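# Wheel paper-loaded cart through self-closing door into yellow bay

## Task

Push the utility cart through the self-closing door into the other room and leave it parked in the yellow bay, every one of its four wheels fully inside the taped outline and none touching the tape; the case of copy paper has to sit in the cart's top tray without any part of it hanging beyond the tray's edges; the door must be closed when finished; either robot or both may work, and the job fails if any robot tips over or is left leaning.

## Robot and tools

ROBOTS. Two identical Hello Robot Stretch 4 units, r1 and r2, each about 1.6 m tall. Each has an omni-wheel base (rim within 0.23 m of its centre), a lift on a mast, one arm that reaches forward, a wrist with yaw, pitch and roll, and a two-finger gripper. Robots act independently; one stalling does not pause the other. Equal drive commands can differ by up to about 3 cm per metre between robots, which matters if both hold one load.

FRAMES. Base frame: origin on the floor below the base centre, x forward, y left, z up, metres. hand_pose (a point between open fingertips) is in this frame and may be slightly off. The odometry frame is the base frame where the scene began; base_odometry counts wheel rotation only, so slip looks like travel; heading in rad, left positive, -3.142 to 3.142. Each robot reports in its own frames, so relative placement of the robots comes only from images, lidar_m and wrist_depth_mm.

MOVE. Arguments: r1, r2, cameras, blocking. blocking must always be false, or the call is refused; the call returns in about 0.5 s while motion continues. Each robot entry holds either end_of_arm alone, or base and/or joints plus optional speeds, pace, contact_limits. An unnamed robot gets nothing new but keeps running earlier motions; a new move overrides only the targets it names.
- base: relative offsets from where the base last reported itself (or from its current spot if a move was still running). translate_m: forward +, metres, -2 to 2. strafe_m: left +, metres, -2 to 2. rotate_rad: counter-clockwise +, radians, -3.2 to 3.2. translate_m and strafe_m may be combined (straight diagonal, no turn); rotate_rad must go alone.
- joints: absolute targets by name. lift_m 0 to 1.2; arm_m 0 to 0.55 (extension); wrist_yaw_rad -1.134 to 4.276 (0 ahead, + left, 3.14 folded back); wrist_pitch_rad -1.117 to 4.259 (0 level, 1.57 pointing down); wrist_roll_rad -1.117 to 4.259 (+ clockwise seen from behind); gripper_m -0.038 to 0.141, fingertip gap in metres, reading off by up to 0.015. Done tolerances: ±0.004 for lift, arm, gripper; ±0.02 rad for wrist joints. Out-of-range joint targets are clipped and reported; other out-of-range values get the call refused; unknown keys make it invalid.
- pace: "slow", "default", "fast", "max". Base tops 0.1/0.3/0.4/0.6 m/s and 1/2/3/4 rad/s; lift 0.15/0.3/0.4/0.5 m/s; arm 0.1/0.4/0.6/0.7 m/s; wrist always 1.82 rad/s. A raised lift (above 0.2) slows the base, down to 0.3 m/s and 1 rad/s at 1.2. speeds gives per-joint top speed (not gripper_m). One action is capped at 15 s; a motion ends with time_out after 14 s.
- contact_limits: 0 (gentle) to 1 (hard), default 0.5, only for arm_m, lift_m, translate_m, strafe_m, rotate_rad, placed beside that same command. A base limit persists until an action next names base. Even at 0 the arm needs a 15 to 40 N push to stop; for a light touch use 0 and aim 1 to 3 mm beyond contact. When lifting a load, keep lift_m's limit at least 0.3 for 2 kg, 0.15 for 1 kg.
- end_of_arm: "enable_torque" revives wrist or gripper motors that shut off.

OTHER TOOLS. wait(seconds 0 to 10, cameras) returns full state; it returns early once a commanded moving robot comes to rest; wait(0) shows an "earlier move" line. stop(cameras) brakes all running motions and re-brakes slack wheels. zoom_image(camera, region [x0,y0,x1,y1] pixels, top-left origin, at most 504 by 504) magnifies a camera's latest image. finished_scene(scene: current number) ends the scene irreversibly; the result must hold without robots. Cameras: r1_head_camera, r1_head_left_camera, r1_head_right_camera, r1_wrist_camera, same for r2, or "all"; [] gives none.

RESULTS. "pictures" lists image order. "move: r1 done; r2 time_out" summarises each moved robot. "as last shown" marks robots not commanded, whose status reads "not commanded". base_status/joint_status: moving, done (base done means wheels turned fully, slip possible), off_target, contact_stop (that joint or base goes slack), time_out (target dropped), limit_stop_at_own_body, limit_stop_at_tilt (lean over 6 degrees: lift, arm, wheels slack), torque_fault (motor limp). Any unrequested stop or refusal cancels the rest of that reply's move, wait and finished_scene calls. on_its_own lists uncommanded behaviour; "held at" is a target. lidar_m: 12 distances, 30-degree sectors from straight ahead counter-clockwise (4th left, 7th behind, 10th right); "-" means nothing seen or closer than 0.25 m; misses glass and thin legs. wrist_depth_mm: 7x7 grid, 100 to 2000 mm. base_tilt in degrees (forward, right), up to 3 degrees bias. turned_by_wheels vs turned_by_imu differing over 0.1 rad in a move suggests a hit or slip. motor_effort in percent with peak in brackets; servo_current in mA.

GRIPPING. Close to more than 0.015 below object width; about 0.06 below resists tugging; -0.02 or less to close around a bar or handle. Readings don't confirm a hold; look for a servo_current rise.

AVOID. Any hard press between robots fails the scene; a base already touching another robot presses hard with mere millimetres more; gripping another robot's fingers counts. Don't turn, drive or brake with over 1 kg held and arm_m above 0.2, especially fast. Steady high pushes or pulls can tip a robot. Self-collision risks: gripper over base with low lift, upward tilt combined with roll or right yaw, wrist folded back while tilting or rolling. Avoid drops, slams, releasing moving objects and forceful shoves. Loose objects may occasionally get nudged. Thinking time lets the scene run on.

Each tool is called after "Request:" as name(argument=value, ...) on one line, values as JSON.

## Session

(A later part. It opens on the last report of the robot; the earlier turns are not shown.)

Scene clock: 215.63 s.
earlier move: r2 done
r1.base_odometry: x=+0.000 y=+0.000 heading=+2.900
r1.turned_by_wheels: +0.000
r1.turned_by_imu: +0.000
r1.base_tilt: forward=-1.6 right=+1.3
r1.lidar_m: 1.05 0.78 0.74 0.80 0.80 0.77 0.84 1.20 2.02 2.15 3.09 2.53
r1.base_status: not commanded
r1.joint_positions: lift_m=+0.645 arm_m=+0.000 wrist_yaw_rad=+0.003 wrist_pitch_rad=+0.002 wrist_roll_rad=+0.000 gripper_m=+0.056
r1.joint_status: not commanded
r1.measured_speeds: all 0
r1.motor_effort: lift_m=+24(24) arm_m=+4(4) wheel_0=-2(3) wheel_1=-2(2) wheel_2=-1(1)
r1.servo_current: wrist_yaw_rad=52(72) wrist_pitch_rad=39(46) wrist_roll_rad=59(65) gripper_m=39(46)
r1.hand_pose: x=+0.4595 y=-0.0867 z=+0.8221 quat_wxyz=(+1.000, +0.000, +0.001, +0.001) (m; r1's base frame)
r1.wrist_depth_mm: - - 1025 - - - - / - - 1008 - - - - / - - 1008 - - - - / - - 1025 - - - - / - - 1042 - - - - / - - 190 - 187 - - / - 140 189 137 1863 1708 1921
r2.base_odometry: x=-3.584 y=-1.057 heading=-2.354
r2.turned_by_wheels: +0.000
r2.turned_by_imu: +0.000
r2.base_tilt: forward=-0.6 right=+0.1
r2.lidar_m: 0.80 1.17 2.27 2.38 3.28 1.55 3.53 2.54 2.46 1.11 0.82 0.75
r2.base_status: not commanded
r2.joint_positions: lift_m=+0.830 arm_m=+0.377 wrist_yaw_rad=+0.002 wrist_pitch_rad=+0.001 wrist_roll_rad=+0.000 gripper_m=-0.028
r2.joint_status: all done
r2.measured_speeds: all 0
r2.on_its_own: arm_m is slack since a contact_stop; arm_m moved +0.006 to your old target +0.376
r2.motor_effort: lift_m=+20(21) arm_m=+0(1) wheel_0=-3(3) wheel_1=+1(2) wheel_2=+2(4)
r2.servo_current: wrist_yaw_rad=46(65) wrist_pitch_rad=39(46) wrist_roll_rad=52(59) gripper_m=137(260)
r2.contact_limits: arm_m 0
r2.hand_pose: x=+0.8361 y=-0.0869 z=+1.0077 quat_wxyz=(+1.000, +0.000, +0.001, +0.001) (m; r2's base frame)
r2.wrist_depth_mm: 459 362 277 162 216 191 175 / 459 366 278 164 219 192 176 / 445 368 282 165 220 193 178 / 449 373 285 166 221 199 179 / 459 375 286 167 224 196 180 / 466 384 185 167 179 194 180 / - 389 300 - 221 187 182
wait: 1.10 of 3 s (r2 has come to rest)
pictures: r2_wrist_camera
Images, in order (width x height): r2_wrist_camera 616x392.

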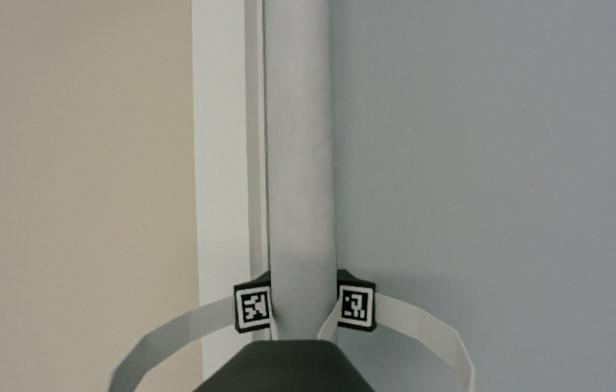

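Request:
move(r2={"joints":{"arm_m":0.374}}, blocking=false, cameras=[])

Request:
wait(seconds=1, cameras=[])

Request:
move(r2={"base":{"translate_m":-0.075,"strafe_m":0.04},"pace":"slow","contact_limits":{"translate_m":1}}, blocking=false, cameras=[])

Request:
wait(seconds=6, cameras=["r2_wrist_camera","r2_head_camera"])

Scene clock: 226.83 s.
move: r2 done
r1: as last shown
r1.lidar_m: 1.05 0.78 0.74 0.77 0.80 0.75 0.80 1.20 2.02 2.13 3.07 2.53
r1.motor_effort: lift_m=+24(24) arm_m=+4(4) wheel_0=-3(3) wheel_1=-2(2) wheel_2=-1(1)
r1.servo_current: wrist_yaw_rad=46(72) wrist_pitch_rad=39(46) wrist_roll_rad=59(59) gripper_m=46(46)
r1.wrist_depth_mm: - - 1008 - - - - / - - 1008 - - - - / - - 1025 - - - - / - - 1025 - - - - / - - 1042 - - - - / - - 190 - 187 - - / - 140 189 137 1863 1708 1863
r2.base_odometry: x=-3.584 y=-1.057 heading=-2.354
r2.turned_by_wheels: +0.000
r2.turned_by_imu: +0.000
r2.base_tilt: forward=-0.6 right=+0.1
r2.lidar_m: 0.76 1.16 2.27 2.37 3.25 1.54 3.54 2.59 2.47 1.10 0.81 0.77
r2.base_status: not commanded
r2.joint_positions: lift_m=+0.830 arm_m=+0.375 wrist_yaw_rad=+0.003 wrist_pitch_rad=+0.001 wrist_roll_rad=+0.000 gripper_m=-0.028
r2.joint_status: all done
r2.measured_speeds: all 0
r2.motor_effort: lift_m=+20(20) arm_m=-14(18) wheel_0=-4(5) wheel_1=+0(1) wheel_2=+5(5)
r2.servo_current: wrist_yaw_rad=39(52) wrist_pitch_rad=39(46) wrist_roll_rad=33(52) gripper_m=137(143)
r2.hand_pose: x=+0.8342 y=-0.0866 z=+1.0077 quat_wxyz=(+1.000, +0.000, +0.001, +0.001) (m; r2's base frame)
r2.wrist_depth_mm: 442 368 278 162 216 191 175 / 449 368 282 165 218 191 177 / 455 373 285 165 220 194 178 / 459 379 286 166 221 198 179 / 459 382 290 167 224 196 179 / 466 387 185 167 179 193 180 / - 392 304 - 221 187 181
pictures: none
No camera images: "cameras" was empty.

Scene clock: 227.83 s.
r1.base_odometry: x=+0.000 y=+0.000 heading=+2.900
r1.turned_by_wheels: +0.000
r1.turned_by_imu: +0.000
r1.base_tilt: forward=-1.6 right=+1.3
r1.lidar_m: 1.03 0.77 0.75 0.79 0.78 0.75 0.84 1.22 2.03 2.17 3.06 2.50
r1.base_status: not commanded
r1.joint_positions: lift_m=+0.645 arm_m=+0.000 wrist_yaw_rad=+0.003 wrist_pitch_rad=+0.002 wrist_roll_rad=+0.000 gripper_m=+0.056
r1.joint_status: not commanded
r1.measured_speeds: all 0
r1.motor_effort: lift_m=+24(24) arm_m=+4(4) wheel_0=-3(3) wheel_1=-2(2) wheel_2=-1(1)
r1.servo_current: wrist_yaw_rad=46(72) wrist_pitch_rad=33(46) wrist_roll_rad=39(59) gripper_m=39(46)
r1.hand_pose: x=+0.4595 y=-0.0867 z=+0.8221 quat_wxyz=(+1.000, +0.000, +0.001, +0.001) (m; r1's base frame)
r1.wrist_depth_mm: - - 1008 - - - - / - - 1008 - - - - / - - 1025 - - - - / - - 1025 - - - - / - - 1008 - - - - / - - 190 - 188 - - / - 140 189 137 1921 1708 1921
r2.base_odometry: x=-3.584 y=-1.057 heading=-2.354
r2.turned_by_wheels: +0.000
r2.turned_by_imu: +0.000
r2.base_tilt: forward=-0.6 right=+0.1
r2.lidar_m: 0.77 1.13 2.28 2.38 3.27 1.52 3.53 2.56 2.46 1.13 0.81 0.76
r2.base_status: not commanded
r2.joint_positions: lift_m=+0.830 arm_m=+0.375 wrist_yaw_rad=+0.003 wrist_pitch_rad=+0.001 wrist_roll_rad=+0.000 gripper_m=-0.028
r2.joint_status: all done
r2.measured_speeds: all 0
r2.motor_effort: lift_m=+20(20) arm_m=-14(18) wheel_0=-5(5) wheel_1=+0(1) wheel_2=+5(5)
r2.servo_current: wrist_yaw_rad=46(52) wrist_pitch_rad=39(46) wrist_roll_rad=46(52) gripper_m=143(143)
r2.hand_pose: x=+0.8342 y=-0.0866 z=+1.0077 quat_wxyz=(+1.000, +0.000, +0.001, +0.001) (m; r2's base frame)
r2.wrist_depth_mm: 442 366 278 162 216 191 175 / 449 370 282 164 219 193 177 / 455 373 283 165 220 194 177 / 459 377 289 166 221 198 179 / 466 382 290 167 224 196 180 / 469 387 185 168 179 193 181 / - 394 306 - 221 187 181
wait: 1.00 s; at rest by 0.27 s
pictures: none
No camera images: "cameras" was empty.

Scene clock: 228.33 s.
move: r2 moving
r1: as last shown
r1.lidar_m: 1.04 0.76 0.74 0.81 0.79 0.77 0.82 1.19 2.03 2.17 3.05 2.53
r1.motor_effort: lift_m=+24(24) arm_m=+3(4) wheel_0=-2(3) wheel_1=-2(2) wheel_2=-1(1)
r1.servo_current: wrist_yaw_rad=39(65) wrist_pitch_rad=33(46) wrist_roll_rad=59(59) gripper_m=46(46)
r1.wrist_depth_mm: - - 1025 - - - - / - - 1008 - - - - / - - 1008 1863 - - - / - - 1008 - - - - / - - 1008 - - - - / - - 190 - 187 - - / - 141 188 137 1921 1708 1983
r2.base_odometry: x=-3.570 y=-1.053 heading=-2.354
r2.turned_by_wheels: +0.000
r2.turned_by_imu: -0.003
r2.base_tilt: forward=-0.6 right=+0.1
r2.lidar_m: 0.76 1.13 2.27 2.38 3.27 1.54 3.53 2.54 2.48 1.15 0.84 0.78
r2.base_status: translate_m moving; strafe_m moving
r2.joint_positions: lift_m=+0.830 arm_m=+0.375 wrist_yaw_rad=+0.004 wrist_pitch_rad=+0.001 wrist_roll_rad=+0.000 gripper_m=-0.028
r2.joint_status: not commanded
r2.measured_speeds: translate_m=-0.049 strafe_m=+0.027 rotate_rad=-0.005 lift_m=+0.000 arm_m=+0.000 wrist_yaw_rad=+0.005 wrist_pitch_rad=+0.000 wrist_roll_rad=+0.000
r2.motor_effort: lift_m=+20(20) arm_m=-14(14) wheel_0=-15(16) wheel_1=-8(8) wheel_2=+19(20)
r2.servo_current: wrist_yaw_rad=46(59) wrist_pitch_rad=39(46) wrist_roll_rad=39(52) gripper_m=137(143)
r2.contact_limits: translate_m 1
r2.hand_pose: x=+0.8342 y=-0.0863 z=+1.0077 quat_wxyz=(+1.000, +0.000, +0.001, +0.002) (m; r2's base frame)
r2.wrist_depth_mm: 459 384 296 162 217 192 176 / 469 389 296 163 219 192 177 / - 389 298 165 220 194 178 / 477 397 301 166 222 198 179 / - 402 306 167 224 196 181 / - 407 186 167 179 195 181 / - 410 340 - 222 189 182
pictures: none
No camera images: "cameras" was empty.

Scene clock: 229.83 s.
earlier move: r2 done
r1.base_odometry: x=+0.000 y=+0.000 heading=+2.900
r1.turned_by_wheels: +0.000
r1.turned_by_imu: +0.000
r1.base_tilt: forward=-1.6 right=+1.3
r1.lidar_m: 1.05 0.78 0.74 0.80 0.81 0.76 0.84 1.20 2.03 2.17 3.08 2.53
r1.base_status: not commanded
r1.joint_positions: lift_m=+0.645 arm_m=+0.000 wrist_yaw_rad=+0.003 wrist_pitch_rad=+0.002 wrist_roll_rad=+0.000 gripper_m=+0.056
r1.joint_status: not commanded
r1.measured_speeds: all 0
r1.motor_effort: lift_m=+24(24) arm_m=+4(4) wheel_0=-2(3) wheel_1=-2(2) wheel_2=-1(1)
r1.servo_current: wrist_yaw_rad=52(72) wrist_pitch_rad=39(52) wrist_roll_rad=65(65) gripper_m=39(46)
r1.hand_pose: x=+0.4595 y=-0.0867 z=+0.8221 quat_wxyz=(+1.000, +0.000, +0.001, +0.001) (m; r1's base frame)
r1.wrist_depth_mm: - - 1008 - - - - / - - 1008 - - - - / - - 1025 1921 - - - / - - 1025 - - - - / - - 1025 - - - - / - - 190 - 187 - - / - 140 189 137 1863 1808 1921
r2.base_odometry: x=-3.503 y=-1.033 heading=-2.355
r2.turned_by_wheels: +0.000
r2.turned_by_imu: -0.001
r2.base_tilt: forward=-0.6 right=+0.1
r2.lidar_m: 0.77 1.26 2.27 2.36 3.28 1.44 3.55 2.57 2.48 1.20 0.87 0.79
r2.base_status: done
r2.joint_positions: lift_m=+0.830 arm_m=+0.375 wrist_yaw_rad=+0.004 wrist_pitch_rad=+0.001 wrist_roll_rad=+0.000 gripper_m=-0.028
r2.joint_status: not commanded
r2.measured_speeds: all 0
r2.motor_effort: lift_m=+20(20) arm_m=-14(14) wheel_0=-12(16) wheel_1=-10(11) wheel_2=+11(20)
r2.servo_current: wrist_yaw_rad=52(65) wrist_pitch_rad=39(46) wrist_roll_rad=46(59) gripper_m=137(143)
r2.contact_limits: translate_m 1
r2.hand_pose: x=+0.8342 y=-0.0863 z=+1.0077 quat_wxyz=(+1.000, +0.000, +0.001, +0.002) (m; r2's base frame)
r2.wrist_depth_mm: - 473 407 162 220 201 184 / - 473 410 164 221 200 185 / - 477 413 165 224 201 186 / - 480 415 165 224 202 187 / - - 421 168 226 204 187 / - - 183 167 181 204 189 / - - 430 - 224 196 190
wait: 1.50 of 6 s (r2 has come to rest)
pictures: r2_head_camera, r2_wrist_camera
Images, in order (width x height): r2_head_camera 420x560, r2_wrist_camera 616x392.

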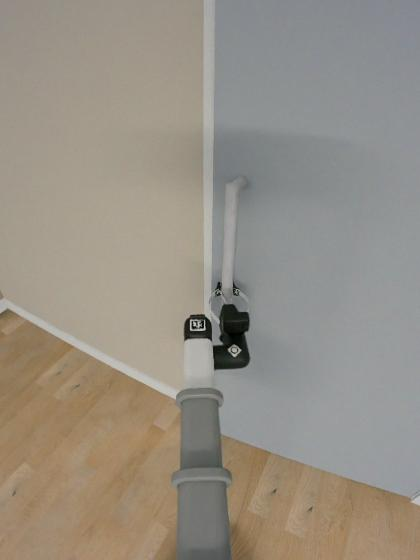

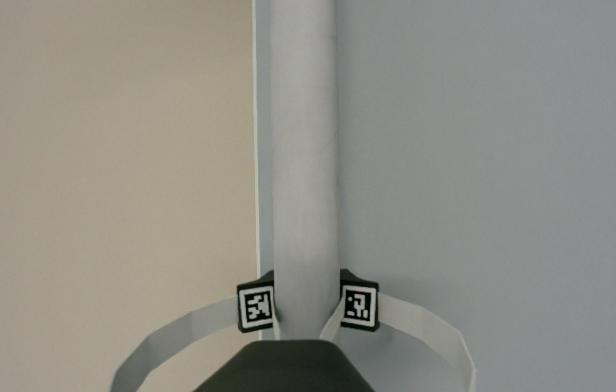

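Request:
move(r2={"base":{"translate_m":-0.14,"strafe_m":0.07},"pace":"slow","contact_limits":{"translate_m":1}}, blocking=false, cameras=[])

Request:
wait(seconds=6, cameras=[])

Request:
move(r2={"base":{"translate_m":-0.213,"strafe_m":0.055},"pace":"slow","contact_limits":{"translate_m":1}}, blocking=false, cameras=[])

Request:
wait(seconds=6, cameras=["r2_wrist_camera","r2_head_camera"])

Scene clock: 236.70 s.
move: r2 moving
r1: as last shown
r1.lidar_m: 1.04 0.76 0.74 0.80 0.79 0.76 0.84 1.19 2.01 2.16 3.06 2.54
r1.motor_effort: lift_m=+24(24) arm_m=+3(4) wheel_0=-3(3) wheel_1=-2(2) wheel_2=-1(1)
r1.servo_current: wrist_yaw_rad=52(65) wrist_pitch_rad=46(46) wrist_roll_rad=33(65) gripper_m=33(46)
r1.wrist_depth_mm: - - 1008 - - - - / - - 991 - - - - / - - 1025 1921 - - - / - - 1008 - - - - / - - 1042 - - - - / - - 189 - 187 - - / - 140 189 137 1863 1756 1863
r2.base_odometry: x=-3.490 y=-1.028 heading=-2.356
r2.turned_by_wheels: -0.001
r2.turned_by_imu: -0.001
r2.base_tilt: forward=-0.6 right=+0.1
r2.lidar_m: 0.77 1.27 2.28 2.37 3.27 1.45 3.55 2.57 2.47 1.27 0.89 0.80
r2.base_status: translate_m moving; strafe_m moving
r2.joint_positions: lift_m=+0.830 arm_m=+0.375 wrist_yaw_rad=+0.004 wrist_pitch_rad=+0.001 wrist_roll_rad=+0.000 gripper_m=-0.028
r2.joint_status: not commanded
r2.measured_speeds: translate_m=-0.049 strafe_m=+0.024 rotate_rad=-0.001 lift_m=+0.000 arm_m=+0.000 wrist_yaw_rad=+0.000 wrist_pitch_rad=+0.000 wrist_roll_rad=+0.000
r2.motor_effort: lift_m=+20(20) arm_m=-14(14) wheel_0=-14(18) wheel_1=-10(11) wheel_2=+15(16)
r2.servo_current: wrist_yaw_rad=59(59) wrist_pitch_rad=39(46) wrist_roll_rad=46(59) gripper_m=130(137)
r2.contact_limits: translate_m 1
r2.hand_pose: x=+0.8342 y=-0.0863 z=+1.0077 quat_wxyz=(+1.000, +0.000, +0.001, +0.002) (m; r2's base frame)
r2.wrist_depth_mm: - - 427 163 220 200 186 / - - 424 164 223 201 187 / - - 430 166 224 202 187 / - - 433 165 225 203 189 / - - 433 168 227 204 - / - - 185 167 182 205 191 / - - 445 - 226 198 191
pictures: none
No camera images: "cameras" was empty.

Scene clock: 238.93 s.
earlier move: r2 done
r1.base_odometry: x=+0.000 y=+0.000 heading=+2.900
r1.turned_by_wheels: +0.000
r1.turned_by_imu: +0.000
r1.base_tilt: forward=-1.6 right=+1.3
r1.lidar_m: 1.04 0.77 0.74 0.81 0.81 0.76 0.82 1.19 2.02 2.15 3.08 2.51
r1.base_status: not commanded
r1.joint_positions: lift_m=+0.645 arm_m=+0.000 wrist_yaw_rad=+0.003 wrist_pitch_rad=+0.002 wrist_roll_rad=+0.000 gripper_m=+0.056
r1.joint_status: not commanded
r1.measured_speeds: all 0
r1.motor_effort: lift_m=+24(24) arm_m=+4(4) wheel_0=-2(3) wheel_1=-2(2) wheel_2=-1(1)
r1.servo_current: wrist_yaw_rad=59(72) wrist_pitch_rad=46(52) wrist_roll_rad=33(65) gripper_m=39(46)
r1.hand_pose: x=+0.4595 y=-0.0867 z=+0.8221 quat_wxyz=(+1.000, +0.000, +0.001, +0.001) (m; r1's base frame)
r1.wrist_depth_mm: - - 1025 - - - - / - - 1008 - - - - / - - 1025 - - - - / - - 1008 - - - - / - - 1025 - - - - / - - 189 - 188 - - / - 140 189 142 1921 1756 1983
r2.base_odometry: x=-3.355 y=-0.983 heading=-2.358
r2.turned_by_wheels: -0.002
r2.turned_by_imu: -0.009
r2.base_tilt: forward=-0.7 right=+0.1
r2.lidar_m: 0.78 1.45 2.27 2.39 3.23 1.31 3.59 2.58 2.45 1.46 0.97 0.84
r2.base_status: done
r2.joint_positions: lift_m=+0.830 arm_m=+0.375 wrist_yaw_rad=-0.005 wrist_pitch_rad=+0.001 wrist_roll_rad=+0.000 gripper_m=-0.028
r2.joint_status: not commanded
r2.measured_speeds: all 0
r2.motor_effort: lift_m=+20(20) arm_m=-13(14) wheel_0=-25(27) wheel_1=-12(15) wheel_2=+1(16)
r2.servo_current: wrist_yaw_rad=52(65) wrist_pitch_rad=46(46) wrist_roll_rad=46(65) gripper_m=124(137)
r2.contact_limits: translate_m 1
r2.hand_pose: x=+0.8333 y=-0.0890 z=+1.0077 quat_wxyz=(+1.000, +0.000, +0.001, -0.003) (m; r2's base frame)
r2.wrist_depth_mm: - - - 166 227 213 204 / - - 257 166 229 216 - / - - 259 165 230 217 207 / - - 260 166 232 217 208 / - - 263 167 233 219 210 / - - 179 165 180 218 211 / - - - - 234 220 212
wait: 2.23 of 6 s (r2 has come to rest)
pictures: none
No camera images: "cameras" was empty.

Scene clock: 239.43 s.
move: r2 moving
r1: as last shown
r1.lidar_m: 1.05 0.77 0.73 0.81 0.80 0.77 0.84 1.20 2.03 2.18 3.03 2.53
r1.servo_current: wrist_yaw_rad=46(65) wrist_pitch_rad=52(52) wrist_roll_rad=52(52) gripper_m=39(46)
r1.wrist_depth_mm: - - 1008 - - - - / - - 1025 - - - - / - - 991 - - - - / - - 1042 - - - - / - - 1025 - - - - / - - 190 - 187 - - / - 141 189 142 1921 1808 1983
r2.base_odometry: x=-3.344 y=-0.977 heading=-2.359
r2.turned_by_wheels: -0.001
r2.turned_by_imu: -0.024
r2.base_tilt: forward=-0.6 right=+0.1
r2.lidar_m: 0.76 1.45 2.27 2.36 3.17 1.29 1.83 2.60 2.46 1.53 0.99 0.83
r2.base_status: translate_m moving; strafe_m moving
r2.joint_positions: lift_m=+0.830 arm_m=+0.375 wrist_yaw_rad=-0.003 wrist_pitch_rad=+0.001 wrist_roll_rad=+0.000 gripper_m=-0.028
r2.joint_status: not commanded
r2.measured_speeds: translate_m=-0.048 strafe_m=+0.013 rotate_rad=+0.002 lift_m=+0.000 arm_m=+0.000 wrist_yaw_rad=+0.018 wrist_pitch_rad=+0.000 wrist_roll_rad=+0.000
r2.motor_effort: lift_m=+20(20) arm_m=-13(13) wheel_0=-20(27) wheel_1=-14(14) wheel_2=+12(12)
r2.servo_current: wrist_yaw_rad=39(65) wrist_pitch_rad=39(46) wrist_roll_rad=39(52) gripper_m=124(130)
r2.contact_limits: translate_m 1
r2.hand_pose: x=+0.8335 y=-0.0884 z=+1.0077 quat_wxyz=(+1.000, +0.000, +0.001, -0.002) (m; r2's base frame)
r2.wrist_depth_mm: - - 256 165 229 215 206 / - - 256 163 230 216 206 / - - 258 165 230 218 208 / - - 258 165 233 219 211 / - - 260 167 234 220 212 / - - 181 168 180 221 212 / - 122 - - 233 218 213
pictures: none
No camera images: "cameras" was empty.

Scene clock: 242.40 s.
earlier move: r2 done
r1.base_odometry: x=+0.000 y=+0.000 heading=+2.900
r1.turned_by_wheels: +0.000
r1.turned_by_imu: +0.000
r1.base_tilt: forward=-1.6 right=+1.3
r1.lidar_m: 1.04 0.76 0.72 0.79 0.80 0.77 0.82 1.19 2.03 2.16 3.08 2.56
r1.base_status: not commanded
r1.joint_positions: lift_m=+0.645 arm_m=+0.000 wrist_yaw_rad=+0.003 wrist_pitch_rad=+0.002 wrist_roll_rad=+0.000 gripper_m=+0.056
r1.joint_status: not commanded
r1.measured_speeds: all 0
r1.motor_effort: lift_m=+24(24) arm_m=+4(4) wheel_0=-3(3) wheel_1=-2(2) wheel_2=-1(1)
r1.servo_current: wrist_yaw_rad=46(65) wrist_pitch_rad=52(52) wrist_roll_rad=59(65) gripper_m=39(52)
r1.hand_pose: x=+0.4595 y=-0.0867 z=+0.8221 quat_wxyz=(+1.000, +0.000, +0.001, +0.001) (m; r1's base frame)
r1.wrist_depth_mm: - - 1008 - - - - / - - 1008 - - - - / - - 1025 - - - - / - - 1025 - - - - / - - 1042 - - - - / - - 190 - 188 - - / - 140 189 153 1921 1756 1921
r2.base_odometry: x=-3.166 y=-0.873 heading=-2.360
r2.turned_by_wheels: -0.001
r2.turned_by_imu: -0.067
r2.base_tilt: forward=-0.6 right=+0.1
r2.lidar_m: 0.73 1.60 2.30 2.34 3.02 1.09 1.17 2.64 2.44 1.97 1.23 0.89
r2.base_status: done
r2.joint_positions: lift_m=+0.830 arm_m=+0.375 wrist_yaw_rad=-0.004 wrist_pitch_rad=+0.001 wrist_roll_rad=+0.000 gripper_m=-0.028
r2.joint_status: not commanded
r2.measured_speeds: all 0
r2.motor_effort: lift_m=+20(20) arm_m=-14(14) wheel_0=-21(28) wheel_1=-14(16) wheel_2=+5(13)
r2.servo_current: wrist_yaw_rad=46(65) wrist_pitch_rad=39(46) wrist_roll_rad=52(65) gripper_m=130(130)
r2.contact_limits: translate_m 1
r2.hand_pose: x=+0.8335 y=-0.0886 z=+1.0077 quat_wxyz=(+1.000, +0.000, +0.001, -0.002) (m; r2's base frame)
r2.wrist_depth_mm: - - 239 163 242 242 - / - - 241 163 242 244 245 / - - 242 165 245 246 248 / - - 244 166 246 247 248 / - - 245 167 247 249 250 / - - 182 166 179 250 252 / - - 249 - 251 252 253
wait: 2.97 of 6 s (r2 has come to rest)
pictures: r2_head_camera, r2_wrist_camera
Images, in order (width x height): r2_head_camera 420x560, r2_wrist_camera 616x392.

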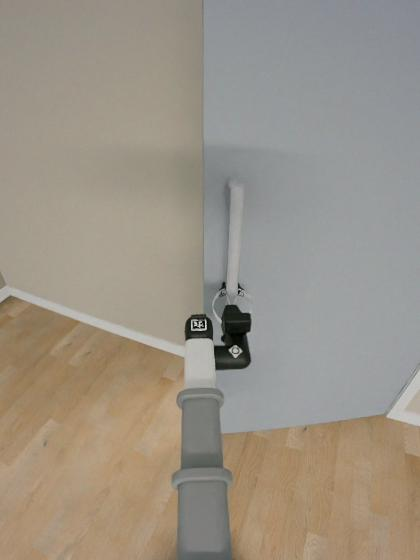

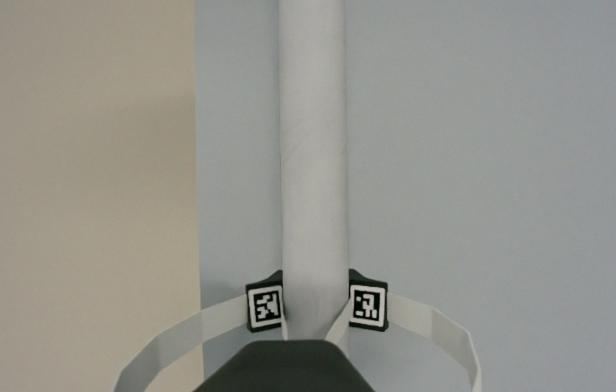

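Request:
move(r2={"base":{"translate_m":-0.232,"strafe_m":-0.03},"pace":"slow","contact_limits":{"translate_m":1}}, blocking=false, cameras=[])

Request:
wait(seconds=6, cameras=["r2_wrist_camera","r2_head_camera","r2_head_left_camera"])

Scene clock: 247.57 s.
move: r2 moving
r1: as last shown
r1.lidar_m: 1.05 0.78 0.75 0.79 0.79 0.75 0.83 1.19 2.03 2.17 3.08 2.54
r1.motor_effort: lift_m=+24(24) arm_m=+4(4) wheel_0=-2(3) wheel_1=-2(2) wheel_2=-1(1)
r1.servo_current: wrist_yaw_rad=39(59) wrist_pitch_rad=39(46) wrist_roll_rad=39(52) gripper_m=39(46)
r1.wrist_depth_mm: - - 1008 - - - - / - - 1025 - - - - / - - 1008 - - - - / - - 1025 - - - - / - - 1025 - - - - / - - 190 - 187 - - / - 140 188 153 1921 1756 1921
r2.base_odometry: x=-3.158 y=-0.863 heading=-2.361
r2.turned_by_wheels: -0.001
r2.turned_by_imu: -0.017
r2.base_tilt: forward=-0.6 right=+0.0
r2.lidar_m: 0.79 1.60 2.30 2.33 2.99 1.09 1.10 2.64 2.43 2.00 1.30 0.87
r2.base_status: translate_m moving; strafe_m moving
r2.joint_positions: lift_m=+0.830 arm_m=+0.375 wrist_yaw_rad=-0.002 wrist_pitch_rad=+0.001 wrist_roll_rad=+0.000 gripper_m=-0.028
r2.joint_status: not commanded
r2.measured_speeds: translate_m=-0.049 strafe_m=-0.006 rotate_rad=+0.003 lift_m=+0.000 arm_m=+0.000 wrist_yaw_rad=+0.009 wrist_pitch_rad=+0.000 wrist_roll_rad=+0.000
r2.motor_effort: lift_m=+20(20) arm_m=-14(15) wheel_0=-14(25) wheel_1=-12(15) wheel_2=+15(15)
r2.servo_current: wrist_yaw_rad=39(52) wrist_pitch_rad=39(46) wrist_roll_rad=46(52) gripper_m=124(130)
r2.contact_limits: translate_m 1
r2.hand_pose: x=+0.8338 y=-0.0879 z=+1.0077 quat_wxyz=(+1.000, +0.000, +0.001, -0.001) (m; r2's base frame)
r2.wrist_depth_mm: - - 239 162 243 244 246 / - - 240 163 244 245 247 / - - 242 167 245 247 248 / - - 244 165 247 248 249 / - - 246 168 248 250 250 / - - 183 167 180 252 252 / - 122 248 - 251 253 255
pictures: none
No camera images: "cameras" was empty.

Scene clock: 250.67 s.
earlier move: r2 done
r1.base_odometry: x=+0.000 y=+0.000 heading=+2.900
r1.turned_by_wheels: +0.000
r1.turned_by_imu: +0.000
r1.base_tilt: forward=-1.6 right=+1.3
r1.lidar_m: 1.06 0.76 0.74 0.81 0.81 0.76 0.83 1.22 2.03 2.14 3.07 2.54
r1.base_status: not commanded
r1.joint_positions: lift_m=+0.645 arm_m=+0.000 wrist_yaw_rad=+0.003 wrist_pitch_rad=+0.002 wrist_roll_rad=+0.000 gripper_m=+0.056
r1.joint_status: not commanded
r1.measured_speeds: all 0
r1.motor_effort: lift_m=+24(24) arm_m=+4(4) wheel_0=-2(3) wheel_1=-2(3) wheel_2=-1(1)
r1.servo_current: wrist_yaw_rad=46(65) wrist_pitch_rad=46(52) wrist_roll_rad=46(65) gripper_m=33(46)
r1.hand_pose: x=+0.4595 y=-0.0867 z=+0.8221 quat_wxyz=(+1.000, +0.000, +0.001, +0.001) (m; r1's base frame)
r1.wrist_depth_mm: - - - - - - - / - - - - - - - / - - - - - - - / - - - - - - - / - - - - - - - / - - 192 - 187 - - / - 140 1025 153 1921 1756 1921
r2.base_odometry: x=-3.022 y=-0.689 heading=-2.362
r2.turned_by_wheels: -0.001
r2.turned_by_imu: -0.045
r2.base_tilt: forward=-0.6 right=+0.1
r2.lidar_m: 0.77 1.79 2.39 2.40 2.98 0.86 0.95 2.59 2.35 2.38 1.56 0.94
r2.base_status: done
r2.joint_positions: lift_m=+0.830 arm_m=+0.375 wrist_yaw_rad=+0.000 wrist_pitch_rad=+0.001 wrist_roll_rad=+0.000 gripper_m=-0.028
r2.joint_status: not commanded
r2.measured_speeds: all 0
r2.motor_effort: lift_m=+20(21) arm_m=-14(15) wheel_0=-18(25) wheel_1=-11(18) wheel_2=+8(15)
r2.servo_current: wrist_yaw_rad=39(65) wrist_pitch_rad=46(46) wrist_roll_rad=59(59) gripper_m=124(130)
r2.contact_limits: translate_m 1
r2.hand_pose: x=+0.8339 y=-0.0875 z=+1.0077 quat_wxyz=(+1.000, +0.000, +0.001, +0.000) (m; r2's base frame)
r2.wrist_depth_mm: - - 228 163 266 290 317 / - 217 227 163 266 291 314 / - 220 229 165 268 294 317 / - 220 231 165 272 297 324 / - - 231 167 274 297 327 / - - 224 167 179 304 324 / - - 229 - 279 301 329
wait: 3.10 of 6 s (r2 has come to rest)
pictures: r2_head_camera, r2_head_left_camera, r2_wrist_camera
Images, in order (width x height): r2_head_camera 420x560, r2_head_left_camera 420x672, r2_wrist_camera 616x392.

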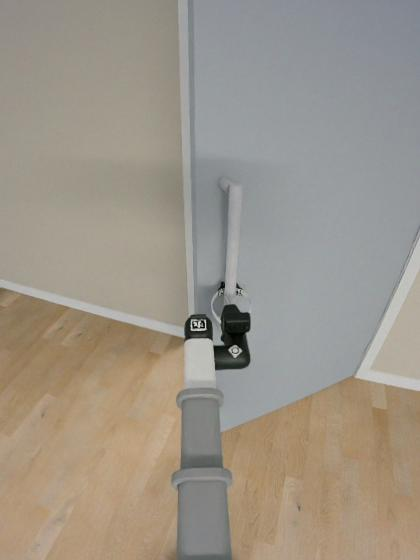

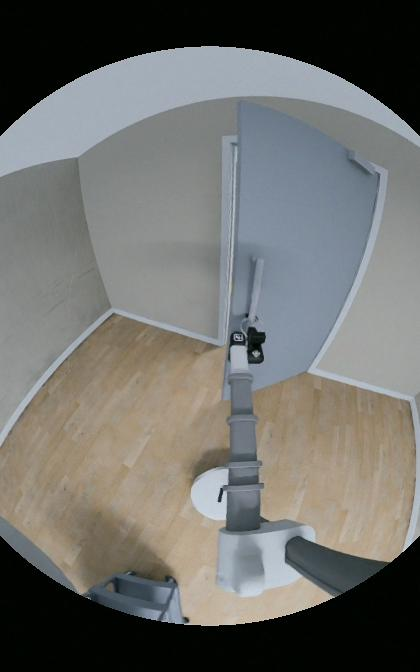

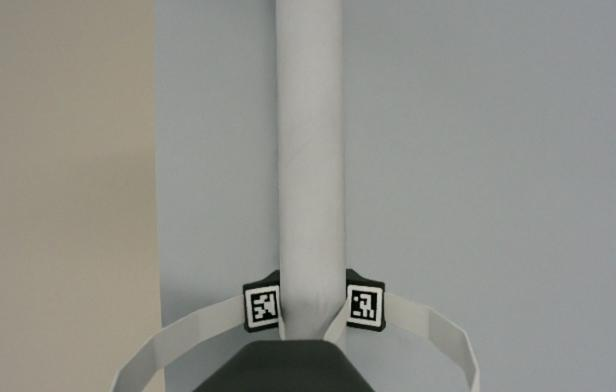

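Request:
move(r2={"base":{"translate_m":-0.2,"strafe_m":-0.09},"pace":"slow","contact_limits":{"translate_m":1}}, blocking=false, cameras=[])

Request:
wait(seconds=6, cameras=["r2_wrist_camera","r2_head_left_camera"])

Scene clock: 260.63 s.
move: r2 moving
r1: as last shown
r1.lidar_m: 1.05 0.76 0.75 0.80 0.81 0.77 0.81 1.19 2.03 2.15 3.07 2.54
r1.motor_effort: lift_m=+24(24) arm_m=+4(4) wheel_0=-3(3) wheel_1=-2(2) wheel_2=-1(1)
r1.servo_current: wrist_yaw_rad=52(78) wrist_pitch_rad=46(46) wrist_roll_rad=46(72) gripper_m=46(46)
r1.wrist_depth_mm: - - - - - - - / - - - - - - - / - - - - - - - / - - - - - - - / - - - - - - - / - - 192 - 187 - - / - 141 1025 153 1863 1756 1921
r2.base_odometry: x=-3.017 y=-0.676 heading=-2.362
r2.turned_by_wheels: +0.000
r2.turned_by_imu: -0.015
r2.base_tilt: forward=-0.7 right=+0.1
r2.lidar_m: 0.79 1.78 2.40 2.42 2.96 0.86 0.91 2.61 2.35 2.37 1.59 0.96
r2.base_status: translate_m moving; strafe_m moving
r2.joint_positions: lift_m=+0.830 arm_m=+0.375 wrist_yaw_rad=+0.001 wrist_pitch_rad=+0.001 wrist_roll_rad=+0.000 gripper_m=-0.028
r2.joint_status: not commanded
r2.measured_speeds: translate_m=-0.049 strafe_m=-0.025 rotate_rad=+0.003 lift_m=+0.000 arm_m=+0.000 wrist_yaw_rad=+0.001 wrist_pitch_rad=+0.000 wrist_roll_rad=+0.000
r2.motor_effort: lift_m=+20(20) arm_m=-14(14) wheel_0=-13(18) wheel_1=-14(14) wheel_2=+17(18)
r2.servo_current: wrist_yaw_rad=39(59) wrist_pitch_rad=46(46) wrist_roll_rad=46(59) gripper_m=124(130)
r2.contact_limits: translate_m 1
r2.hand_pose: x=+0.8340 y=-0.0870 z=+1.0077 quat_wxyz=(+1.000, +0.000, +0.001, +0.001) (m; r2's base frame)
r2.wrist_depth_mm: - - 229 163 268 294 322 / - 217 228 164 270 297 324 / - 220 229 166 271 297 325 / - 220 231 165 271 297 322 / - 221 232 169 274 298 329 / - 220 184 170 181 307 332 / - - 231 - 283 291 334
pictures: none
No camera images: "cameras" was empty.

Scene clock: 263.53 s.
earlier move: r2 done
r1.base_odometry: x=+0.000 y=+0.000 heading=+2.900
r1.turned_by_wheels: +0.000
r1.turned_by_imu: +0.000
r1.base_tilt: forward=-1.6 right=+1.3
r1.lidar_m: 1.04 0.77 0.75 0.82 0.80 0.77 0.83 1.20 2.03 2.14 3.09 2.54
r1.base_status: not commanded
r1.joint_positions: lift_m=+0.645 arm_m=+0.000 wrist_yaw_rad=+0.003 wrist_pitch_rad=+0.002 wrist_roll_rad=+0.000 gripper_m=+0.056
r1.joint_status: not commanded
r1.measured_speeds: all 0
r1.motor_effort: lift_m=+24(24) arm_m=+4(4) wheel_0=-3(3) wheel_1=-2(2) wheel_2=-1(1)
r1.servo_current: wrist_yaw_rad=59(78) wrist_pitch_rad=39(52) wrist_roll_rad=46(72) gripper_m=39(46)
r1.hand_pose: x=+0.4595 y=-0.0867 z=+0.8221 quat_wxyz=(+1.000, +0.000, +0.001, +0.001) (m; r1's base frame)
r1.wrist_depth_mm: - - - - - - - / - - - - - - - / - - - - - - - / - - - - - - - / - - - - - - - / - - 191 - 187 - - / - 141 1008 153 1863 1756 1921
r2.base_odometry: x=-2.944 y=-0.484 heading=-2.362
r2.turned_by_wheels: +0.000
r2.turned_by_imu: -0.056
r2.base_tilt: forward=-0.6 right=+0.1
r2.lidar_m: 0.79 1.86 2.52 2.53 2.98 0.71 0.92 2.57 2.23 2.22 1.81 1.05
r2.base_status: done
r2.joint_positions: lift_m=+0.830 arm_m=+0.375 wrist_yaw_rad=+0.002 wrist_pitch_rad=+0.001 wrist_roll_rad=+0.000 gripper_m=-0.028
r2.joint_status: not commanded
r2.measured_speeds: all 0
r2.motor_effort: lift_m=+20(20) arm_m=-14(15) wheel_0=-13(21) wheel_1=-9(15) wheel_2=+13(18)
r2.servo_current: wrist_yaw_rad=39(59) wrist_pitch_rad=39(52) wrist_roll_rad=39(59) gripper_m=117(130)
r2.contact_limits: translate_m 1
r2.hand_pose: x=+0.8341 y=-0.0868 z=+1.0077 quat_wxyz=(+1.000, +0.000, +0.001, +0.001) (m; r2's base frame)
r2.wrist_depth_mm: - 199 220 162 309 375 - / - 196 221 165 310 377 - / - 197 222 167 312 377 - / - 198 223 165 312 382 - / - 198 224 169 314 379 - / - 203 184 167 180 384 - / - 125 220 - 338 364 -
wait: 2.90 of 6 s (r2 has come to rest)
pictures: r2_head_left_camera, r2_wrist_camera
Images, in order (width x height): r2_head_left_camera 420x672, r2_wrist_camera 616x392.

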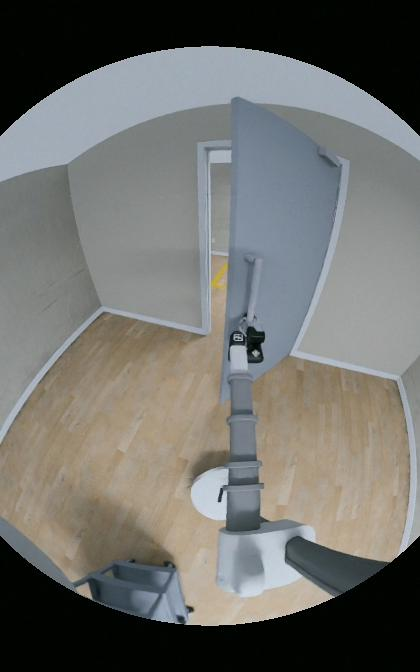

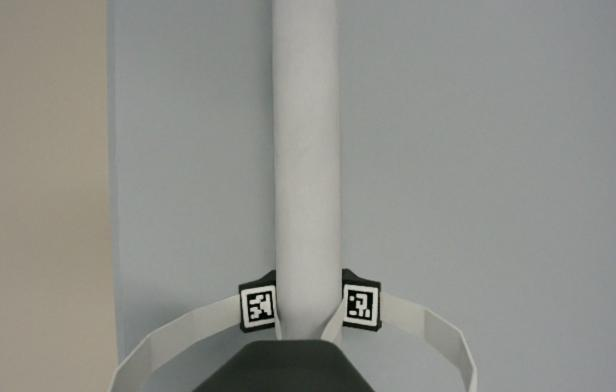

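Request:
move(r2={"base":{"translate_m":-0.165,"strafe_m":-0.15},"pace":"slow","contact_limits":{"translate_m":1}}, blocking=false, cameras=[])

Request:
wait(seconds=6, cameras=["r2_wrist_camera","r2_head_left_camera"])

Scene clock: 274.17 s.
move: r2 moving
r1: as last shown
r1.base_tilt: forward=-1.6 right=+1.2
r1.lidar_m: 1.06 0.76 0.74 0.80 0.80 0.76 0.82 1.19 2.04 2.14 3.04 2.54
r1.motor_effort: lift_m=+24(24) arm_m=+3(4) wheel_0=-3(3) wheel_1=-2(2) wheel_2=-1(1)
r1.servo_current: wrist_yaw_rad=39(72) wrist_pitch_rad=39(46) wrist_roll_rad=46(59) gripper_m=39(46)
r1.wrist_depth_mm: - - - - - - - / - - - - - - - / - - - - - - - / - - - - - - - / - - - - - - - / - - 192 - 189 - - / - 141 1008 153 1921 1708 1921
r2.base_odometry: x=-2.943 y=-0.471 heading=-2.362
r2.turned_by_wheels: +0.001
r2.turned_by_imu: -0.009
r2.base_tilt: forward=-0.6 right=+0.1
r2.lidar_m: 0.79 1.84 2.53 2.54 2.99 0.71 0.95 2.57 2.22 2.21 1.84 1.07
r2.base_status: translate_m moving; strafe_m moving
r2.joint_positions: lift_m=+0.830 arm_m=+0.375 wrist_yaw_rad=+0.004 wrist_pitch_rad=+0.001 wrist_roll_rad=+0.000 gripper_m=-0.028
r2.joint_status: not commanded
r2.measured_speeds: translate_m=-0.037 strafe_m=-0.033 rotate_rad=+0.000 lift_m=+0.000 arm_m=+0.000 wrist_yaw_rad=+0.001 wrist_pitch_rad=+0.000 wrist_roll_rad=+0.000
r2.motor_effort: lift_m=+20(20) arm_m=-15(15) wheel_0=-1(10) wheel_1=-11(14) wheel_2=+18(19)
r2.servo_current: wrist_yaw_rad=46(59) wrist_pitch_rad=46(46) wrist_roll_rad=46(52) gripper_m=124(130)
r2.contact_limits: translate_m 1
r2.hand_pose: x=+0.8343 y=-0.0863 z=+1.0077 quat_wxyz=(+1.000, +0.000, +0.001, +0.002) (m; r2's base frame)
r2.wrist_depth_mm: - 196 222 163 314 382 - / - 197 223 164 314 382 - / - 198 224 165 315 384 - / - 202 224 166 317 387 - / - 200 225 167 319 377 - / - 196 186 167 180 394 - / - 143 221 - 342 - -
pictures: none
No camera images: "cameras" was empty.

Scene clock: 277.17 s.
earlier move: r2 done
r1.base_odometry: x=+0.000 y=+0.000 heading=+2.900
r1.turned_by_wheels: +0.000
r1.turned_by_imu: +0.000
r1.base_tilt: forward=-1.6 right=+1.2
r1.lidar_m: 1.05 0.77 0.74 0.80 0.77 0.74 0.83 1.19 2.03 2.13 3.06 2.54
r1.base_status: not commanded
r1.joint_positions: lift_m=+0.645 arm_m=+0.000 wrist_yaw_rad=+0.003 wrist_pitch_rad=+0.002 wrist_roll_rad=+0.000 gripper_m=+0.056
r1.joint_status: not commanded
r1.measured_speeds: all 0
r1.motor_effort: lift_m=+24(24) arm_m=+4(4) wheel_0=-2(3) wheel_1=-2(2) wheel_2=-1(1)
r1.servo_current: wrist_yaw_rad=59(78) wrist_pitch_rad=39(52) wrist_roll_rad=52(65) gripper_m=39(52)
r1.hand_pose: x=+0.4595 y=-0.0867 z=+0.8221 quat_wxyz=(+1.000, +0.000, +0.001, +0.001) (m; r1's base frame)
r1.wrist_depth_mm: - - - - - - - / - - - - - - - / - - - - - - - / - - - - - - - / - - - - - - - / - - 192 - 188 - - / - 141 1042 153 1983 1756 1921
r2.base_odometry: x=-2.932 y=-0.262 heading=-2.362
r2.turned_by_wheels: +0.000
r2.turned_by_imu: -0.078
r2.base_tilt: forward=-0.6 right=+0.1
r2.lidar_m: 0.76 1.88 2.69 2.68 0.93 0.65 0.95 2.46 2.09 2.06 2.02 1.41
r2.base_status: done
r2.joint_positions: lift_m=+0.830 arm_m=+0.375 wrist_yaw_rad=+0.007 wrist_pitch_rad=+0.001 wrist_roll_rad=+0.000 gripper_m=-0.028
r2.joint_status: not commanded
r2.measured_speeds: all 0
r2.motor_effort: lift_m=+20(20) arm_m=-15(15) wheel_0=-2(11) wheel_1=-8(15) wheel_2=+17(21)
r2.servo_current: wrist_yaw_rad=46(72) wrist_pitch_rad=39(52) wrist_roll_rad=59(59) gripper_m=130(130)
r2.contact_limits: translate_m 1
r2.hand_pose: x=+0.8345 y=-0.0855 z=+1.0077 quat_wxyz=(+1.000, +0.000, +0.001, +0.003) (m; r2's base frame)
r2.wrist_depth_mm: 161 171 220 163 384 - - / 161 176 221 164 382 - - / 163 176 221 166 - - - / 165 177 223 166 - - - / 168 177 231 167 - - - / 169 178 185 168 175 - - / - 162 215 - - - -
wait: 3.00 of 6 s (r2 has come to rest)
pictures: r2_head_left_camera, r2_wrist_camera
Images, in order (width x height): r2_head_left_camera 420x672, r2_wrist_camera 616x392.

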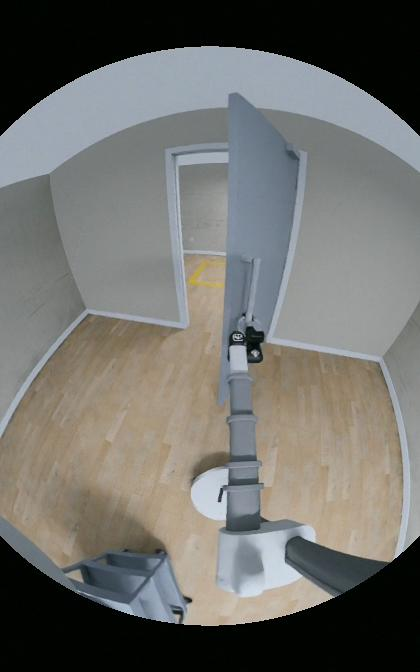

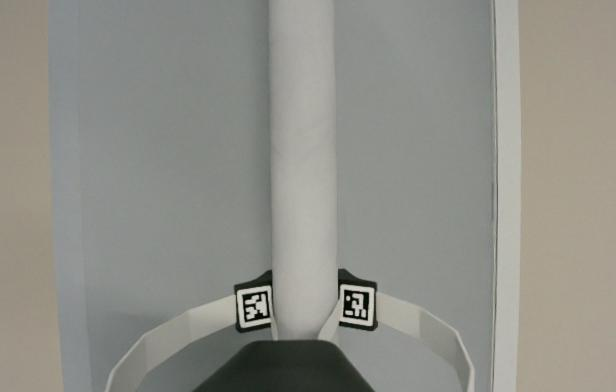

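Request:
move(blocking=false, cameras=[], r2={"base":{"translate_m":-0.1,"strafe_m":-0.175},"pace":"slow","contact_limits":{"translate_m":1}})

Request:
wait(seconds=6, cameras=["r2_head_camera","r2_head_left_camera"])

Scene clock: 298.03 s.
move: r2 moving
r1: as last shown
r1.base_tilt: forward=-1.6 right=+1.3
r1.lidar_m: 1.04 0.77 0.74 0.80 0.80 0.76 0.83 1.22 2.03 2.17 3.06 2.56
r1.motor_effort: lift_m=+24(24) arm_m=+3(4) wheel_0=-3(3) wheel_1=-2(2) wheel_2=-1(1)
r1.servo_current: wrist_yaw_rad=39(72) wrist_pitch_rad=46(52) wrist_roll_rad=59(65) gripper_m=39(52)
r1.wrist_depth_mm: - - - - - - - / - - - - - - - / - - - - - - - / - - - - - - - / - - - - - - - / - - 192 - 188 - - / - 140 1025 153 1921 1756 1921
r2.base_odometry: x=-2.935 y=-0.250 heading=-2.361
r2.turned_by_wheels: +0.001
r2.turned_by_imu: -0.005
r2.base_tilt: forward=-0.6 right=+0.1
r2.lidar_m: 0.74 1.87 2.71 2.67 0.91 0.62 0.99 2.50 2.06 2.06 2.04 1.46
r2.base_status: translate_m moving; strafe_m moving
r2.joint_positions: lift_m=+0.830 arm_m=+0.375 wrist_yaw_rad=+0.008 wrist_pitch_rad=+0.001 wrist_roll_rad=+0.000 gripper_m=-0.028
r2.joint_status: not commanded
r2.measured_speeds: translate_m=-0.023 strafe_m=-0.042 rotate_rad=-0.001 lift_m=+0.000 arm_m=+0.000 wrist_yaw_rad=+0.000 wrist_pitch_rad=+0.000 wrist_roll_rad=+0.000
r2.motor_effort: lift_m=+20(20) arm_m=-15(15) wheel_0=+4(7) wheel_1=-10(14) wheel_2=+23(24)
r2.servo_current: wrist_yaw_rad=52(59) wrist_pitch_rad=39(46) wrist_roll_rad=46(59) gripper_m=124(124)
r2.contact_limits: translate_m 1
r2.hand_pose: x=+0.8347 y=-0.0850 z=+1.0077 quat_wxyz=(+1.000, +0.000, +0.001, +0.004) (m; r2's base frame)
r2.wrist_depth_mm: 158 176 222 162 389 - - / 158 177 223 163 389 - - / 160 178 223 165 392 - - / 162 178 224 167 394 - - / 164 178 232 167 394 - - / 167 178 186 168 174 - - / - 163 216 - - - -
pictures: none
No camera images: "cameras" was empty.

Scene clock: 300.83 s.
earlier move: r2 done
r1.base_odometry: x=+0.000 y=+0.000 heading=+2.900
r1.turned_by_wheels: +0.000
r1.turned_by_imu: +0.000
r1.base_tilt: forward=-1.6 right=+1.2
r1.lidar_m: 1.04 0.76 0.74 0.80 0.78 0.78 0.83 1.20 2.04 2.14 3.05 2.51
r1.base_status: not commanded
r1.joint_positions: lift_m=+0.645 arm_m=+0.000 wrist_yaw_rad=+0.003 wrist_pitch_rad=+0.002 wrist_roll_rad=+0.000 gripper_m=+0.056
r1.joint_status: not commanded
r1.measured_speeds: all 0
r1.motor_effort: lift_m=+24(24) arm_m=+4(4) wheel_0=-3(3) wheel_1=-2(2) wheel_2=-1(1)
r1.servo_current: wrist_yaw_rad=65(72) wrist_pitch_rad=46(52) wrist_roll_rad=59(65) gripper_m=39(52)
r1.hand_pose: x=+0.4595 y=-0.0867 z=+0.8221 quat_wxyz=(+1.000, +0.000, +0.001, +0.001) (m; r1's base frame)
r1.wrist_depth_mm: - - - - - - - / - - - - - - - / - - - - - - - / - - - - - - - / - - - - - - - / - - 193 - 187 - - / - 141 1042 153 1863 1708 1863
r2.base_odometry: x=-2.985 y=-0.068 heading=-2.359
r2.turned_by_wheels: +0.001
r2.turned_by_imu: -0.151
r2.base_tilt: forward=-0.6 right=+0.1
r2.lidar_m: 0.72 1.95 2.56 2.79 1.01 0.67 0.91 2.69 2.02 1.94 2.06 1.81
r2.base_status: done
r2.joint_positions: lift_m=+0.830 arm_m=+0.374 wrist_yaw_rad=+0.018 wrist_pitch_rad=+0.001 wrist_roll_rad=+0.000 gripper_m=-0.028
r2.joint_status: not commanded
r2.measured_speeds: all 0
r2.on_its_own: wrist_yaw_rad is at rest, and its servo_current (117 mA) is outside its rest range (0 to 104 mA)
r2.motor_effort: lift_m=+20(20) arm_m=-12(15) wheel_0=+7(13) wheel_1=-4(14) wheel_2=+31(33)
r2.servo_current: wrist_yaw_rad=117(117) wrist_pitch_rad=39(46) wrist_roll_rad=46(59) gripper_m=124(130)
r2.contact_limits: translate_m 1
r2.hand_pose: x=+0.8353 y=-0.0822 z=+1.0077 quat_wxyz=(+1.000, +0.000, +0.001, +0.009) (m; r2's base frame)
r2.wrist_depth_mm: 124 162 246 163 - - - / 125 171 247 165 - - - / 126 163 247 165 - - - / 126 162 247 167 - - - / 128 162 264 167 - - - / 128 161 186 168 171 - - / 128 147 226 - - - -
wait: 2.80 of 6 s (r2 has come to rest)
pictures: r2_head_camera, r2_head_left_camera
Images, in order (width x height): r2_head_camera 420x560, r2_head_left_camera 420x672.

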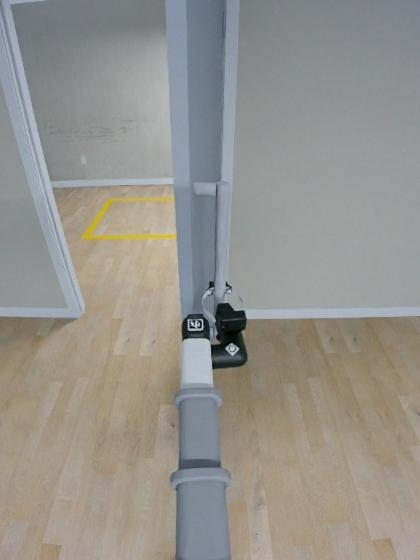

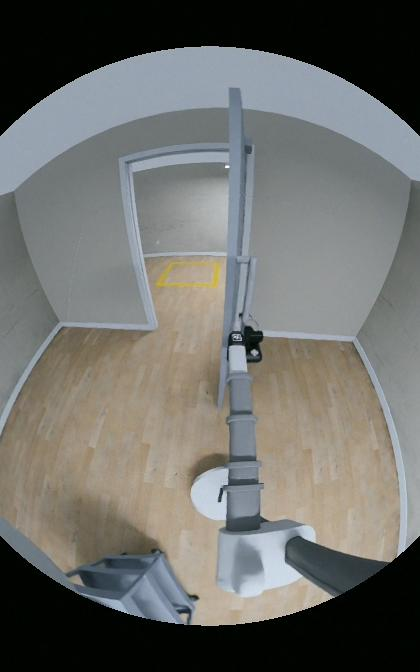

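Request:
move(blocking=false, cameras=[], r2={"base":{"translate_m":-0.02,"strafe_m":-0.15},"pace":"slow","contact_limits":{"translate_m":1}})

Request:
wait(seconds=6, cameras=["r2_head_left_camera","r2_head_right_camera"])

Scene clock: 312.93 s.
move: r2 moving
r1: as last shown
r1.lidar_m: 1.01 0.77 0.73 0.80 0.79 0.77 0.83 1.20 2.03 2.15 3.08 2.53
r1.motor_effort: lift_m=+24(24) arm_m=+4(4) wheel_0=-2(3) wheel_1=-2(2) wheel_2=-1(1)
r1.servo_current: wrist_yaw_rad=46(65) wrist_pitch_rad=33(52) wrist_roll_rad=52(65) gripper_m=46(46)
r1.wrist_depth_mm: - - - - - - - / - - - - - - - / - - - - - - - / - - - - - - - / - - - - - - - / - - 191 - 187 - - / - 141 1025 153 1921 1808 1921
r2.base_odometry: x=-2.993 y=-0.058 heading=-2.356
r2.turned_by_wheels: +0.003
r2.turned_by_imu: +0.000
r2.base_tilt: forward=-0.6 right=+0.1
r2.lidar_m: 0.73 1.99 2.58 2.82 0.98 0.66 0.91 2.67 1.99 1.93 2.04 1.80
r2.base_status: translate_m moving; strafe_m moving
r2.joint_positions: lift_m=+0.830 arm_m=+0.374 wrist_yaw_rad=+0.020 wrist_pitch_rad=+0.001 wrist_roll_rad=+0.000 gripper_m=-0.028
r2.joint_status: not commanded
r2.measured_speeds: translate_m=-0.007 strafe_m=-0.051 rotate_rad=-0.001 lift_m=+0.000 arm_m=+0.000 wrist_yaw_rad=+0.004 wrist_pitch_rad=+0.000 wrist_roll_rad=+0.000
r2.motor_effort: lift_m=+20(20) arm_m=-12(12) wheel_0=+13(17) wheel_1=-8(8) wheel_2=+35(35)
r2.servo_current: wrist_yaw_rad=124(124) wrist_pitch_rad=39(46) wrist_roll_rad=39(52) gripper_m=124(130)
r2.contact_limits: translate_m 1
r2.hand_pose: x=+0.8355 y=-0.0816 z=+1.0077 quat_wxyz=(+1.000, +0.000, +0.001, +0.010) (m; r2's base frame)
r2.wrist_depth_mm: 124 164 233 164 - - - / 126 173 233 166 - - - / 126 164 251 167 - - - / 126 165 250 167 - - - / 128 164 248 167 - - - / 128 156 187 171 169 - - / 129 144 213 - - - -
pictures: none
No camera images: "cameras" was empty.

Scene clock: 315.13 s.
earlier move: r2 done
r1.base_odometry: x=+0.000 y=+0.000 heading=+2.900
r1.turned_by_wheels: +0.000
r1.turned_by_imu: +0.000
r1.base_tilt: forward=-1.6 right=+1.3
r1.lidar_m: 1.05 0.78 0.77 0.80 0.81 0.76 0.83 1.21 2.03 2.17 3.04 2.55
r1.base_status: not commanded
r1.joint_positions: lift_m=+0.645 arm_m=+0.000 wrist_yaw_rad=+0.003 wrist_pitch_rad=+0.002 wrist_roll_rad=+0.000 gripper_m=+0.056
r1.joint_status: not commanded
r1.measured_speeds: all 0
r1.motor_effort: lift_m=+24(24) arm_m=+4(4) wheel_0=-3(3) wheel_1=-2(2) wheel_2=-1(1)
r1.servo_current: wrist_yaw_rad=59(72) wrist_pitch_rad=39(52) wrist_roll_rad=59(65) gripper_m=39(52)
r1.hand_pose: x=+0.4595 y=-0.0867 z=+0.8221 quat_wxyz=(+1.000, +0.000, +0.001, +0.001) (m; r1's base frame)
r1.wrist_depth_mm: - - - - - - - / - - - - - - - / - - - - - - - / - - - - - - - / - - - - - - - / - - 191 - 187 - - / - 141 1042 153 1921 1756 1921
r2.base_odometry: x=-3.077 y=+0.051 heading=-2.356
r2.turned_by_wheels: +0.000
r2.turned_by_imu: +0.045
r2.base_tilt: forward=-0.3 right=+0.2
r2.lidar_m: 0.73 2.05 2.71 2.96 0.74 0.77 - 2.35 1.82 1.78 1.91 1.76
r2.base_status: done
r2.joint_positions: lift_m=+0.830 arm_m=+0.375 wrist_yaw_rad=+0.022 wrist_pitch_rad=+0.001 wrist_roll_rad=+0.000 gripper_m=-0.028
r2.joint_status: not commanded
r2.measured_speeds: all 0
r2.on_its_own: wrist_yaw_rad is at rest, and its servo_current (130 mA) is outside its rest range (0 to 104 mA)
r2.motor_effort: lift_m=+20(20) arm_m=-13(13) wheel_0=+9(18) wheel_1=-5(10) wheel_2=+33(36)
r2.servo_current: wrist_yaw_rad=130(143) wrist_pitch_rad=39(46) wrist_roll_rad=46(65) gripper_m=124(130)
r2.contact_limits: translate_m 1
r2.hand_pose: x=+0.8357 y=-0.0810 z=+1.0077 quat_wxyz=(+1.000, +0.000, +0.001, +0.011) (m; r2's base frame)
r2.wrist_depth_mm: 121 162 242 165 - - - / 120 172 240 167 - - - / 121 163 260 167 - - - / 121 162 260 168 - - - / 121 162 258 169 - - - / 122 160 185 172 176 - - / 123 143 218 - - - -
wait: 2.20 of 6 s (r2 has come to rest)
pictures: r2_head_left_camera, r2_head_right_camera
Images, in order (width x height): r2_head_left_camera 420x672, r2_head_right_camera 420x672.

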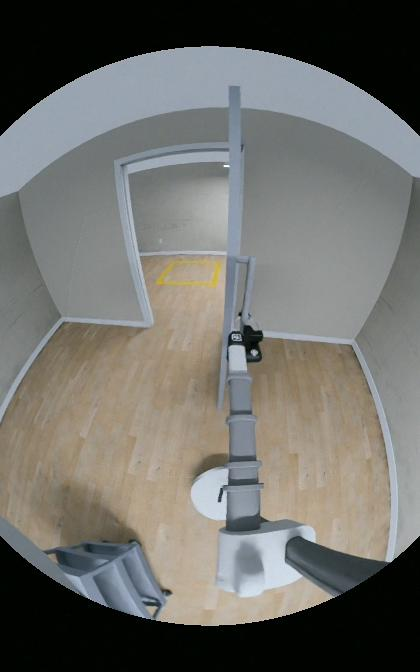

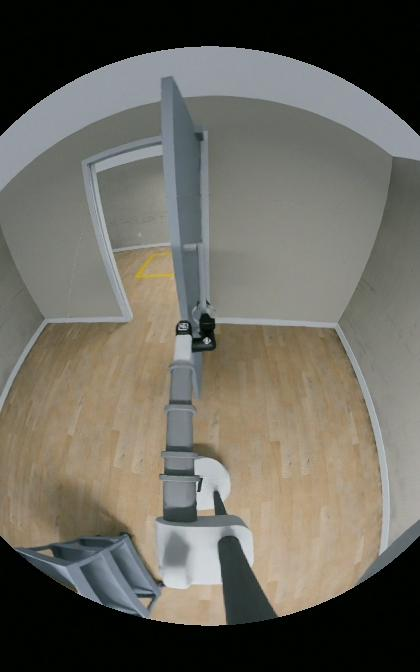

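Request:
wait(seconds=0, cameras=["r1_head_left_camera","r1_head_right_camera"])

Scene clock: 320.90 s.
r1.base_odometry: x=+0.000 y=+0.000 heading=+2.900
r1.turned_by_wheels: +0.000
r1.turned_by_imu: +0.000
r1.base_tilt: forward=-1.6 right=+1.3
r1.lidar_m: 1.05 0.75 0.75 0.81 0.81 0.77 0.82 1.19 2.03 2.14 3.08 2.51
r1.base_status: not commanded
r1.joint_positions: lift_m=+0.645 arm_m=+0.000 wrist_yaw_rad=+0.003 wrist_pitch_rad=+0.002 wrist_roll_rad=+0.000 gripper_m=+0.056
r1.joint_status: not commanded
r1.measured_speeds: all 0
r1.motor_effort: lift_m=+24(24) arm_m=+3(4) wheel_0=-2(3) wheel_1=-2(2) wheel_2=-1(1)
r1.servo_current: wrist_yaw_rad=39(72) wrist_pitch_rad=39(52) wrist_roll_rad=59(65) gripper_m=39(52)
r1.hand_pose: x=+0.4595 y=-0.0867 z=+0.8221 quat_wxyz=(+1.000, +0.000, +0.001, +0.001) (m; r1's base frame)
r1.wrist_depth_mm: - - - - - - - / - - - - - - - / - - - - - - - / - - - - - - - / - - - - - - - / - - 191 - 187 - - / - 140 1025 153 1863 1708 1921
r2.base_odometry: x=-3.077 y=+0.051 heading=-2.356
r2.turned_by_wheels: +0.000
r2.turned_by_imu: +0.000
r2.base_tilt: forward=-0.3 right=+0.2
r2.lidar_m: 0.70 2.07 2.71 2.97 0.74 0.77 - 2.36 1.84 1.77 1.87 1.77
r2.base_status: done
r2.joint_positions: lift_m=+0.830 arm_m=+0.375 wrist_yaw_rad=+0.022 wrist_pitch_rad=+0.001 wrist_roll_rad=+0.000 gripper_m=-0.028
r2.joint_status: not commanded
r2.measured_speeds: all 0
r2.on_its_own: wrist_yaw_rad is at rest, and its servo_current (117 mA) is outside its rest range (0 to 104 mA)
r2.motor_effort: lift_m=+20(20) arm_m=-13(13) wheel_0=+9(18) wheel_1=-5(10) wheel_2=+33(36)
r2.servo_current: wrist_yaw_rad=117(143) wrist_pitch_rad=39(46) wrist_roll_rad=46(65) gripper_m=124(130)
r2.contact_limits: translate_m 1
r2.hand_pose: x=+0.8357 y=-0.0810 z=+1.0077 quat_wxyz=(+1.000, +0.000, +0.001, +0.011) (m; r2's base frame)
r2.wrist_depth_mm: 121 163 242 165 - - - / 120 173 241 167 - - - / 121 163 241 167 - - - / 121 163 259 168 - - - / 121 162 259 169 - - - / 122 160 186 172 177 - - / 124 143 217 - - - -
pictures: r1_head_left_camera, r1_head_right_camera
Images, in order (width x height): r1_head_left_camera 420x672, r1_head_right_camera 420x672.

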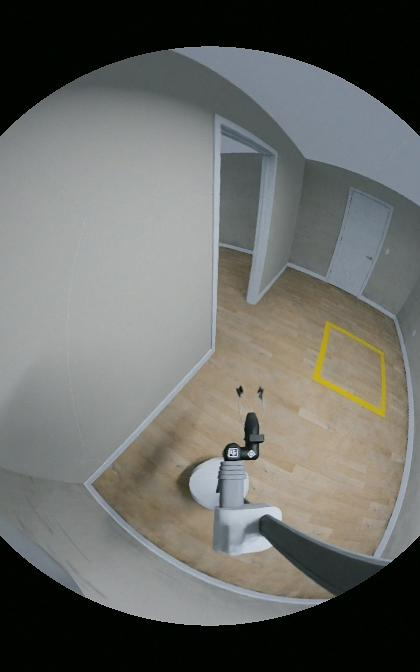

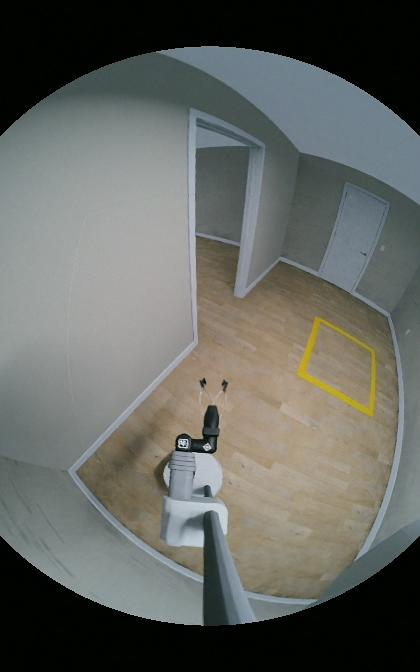

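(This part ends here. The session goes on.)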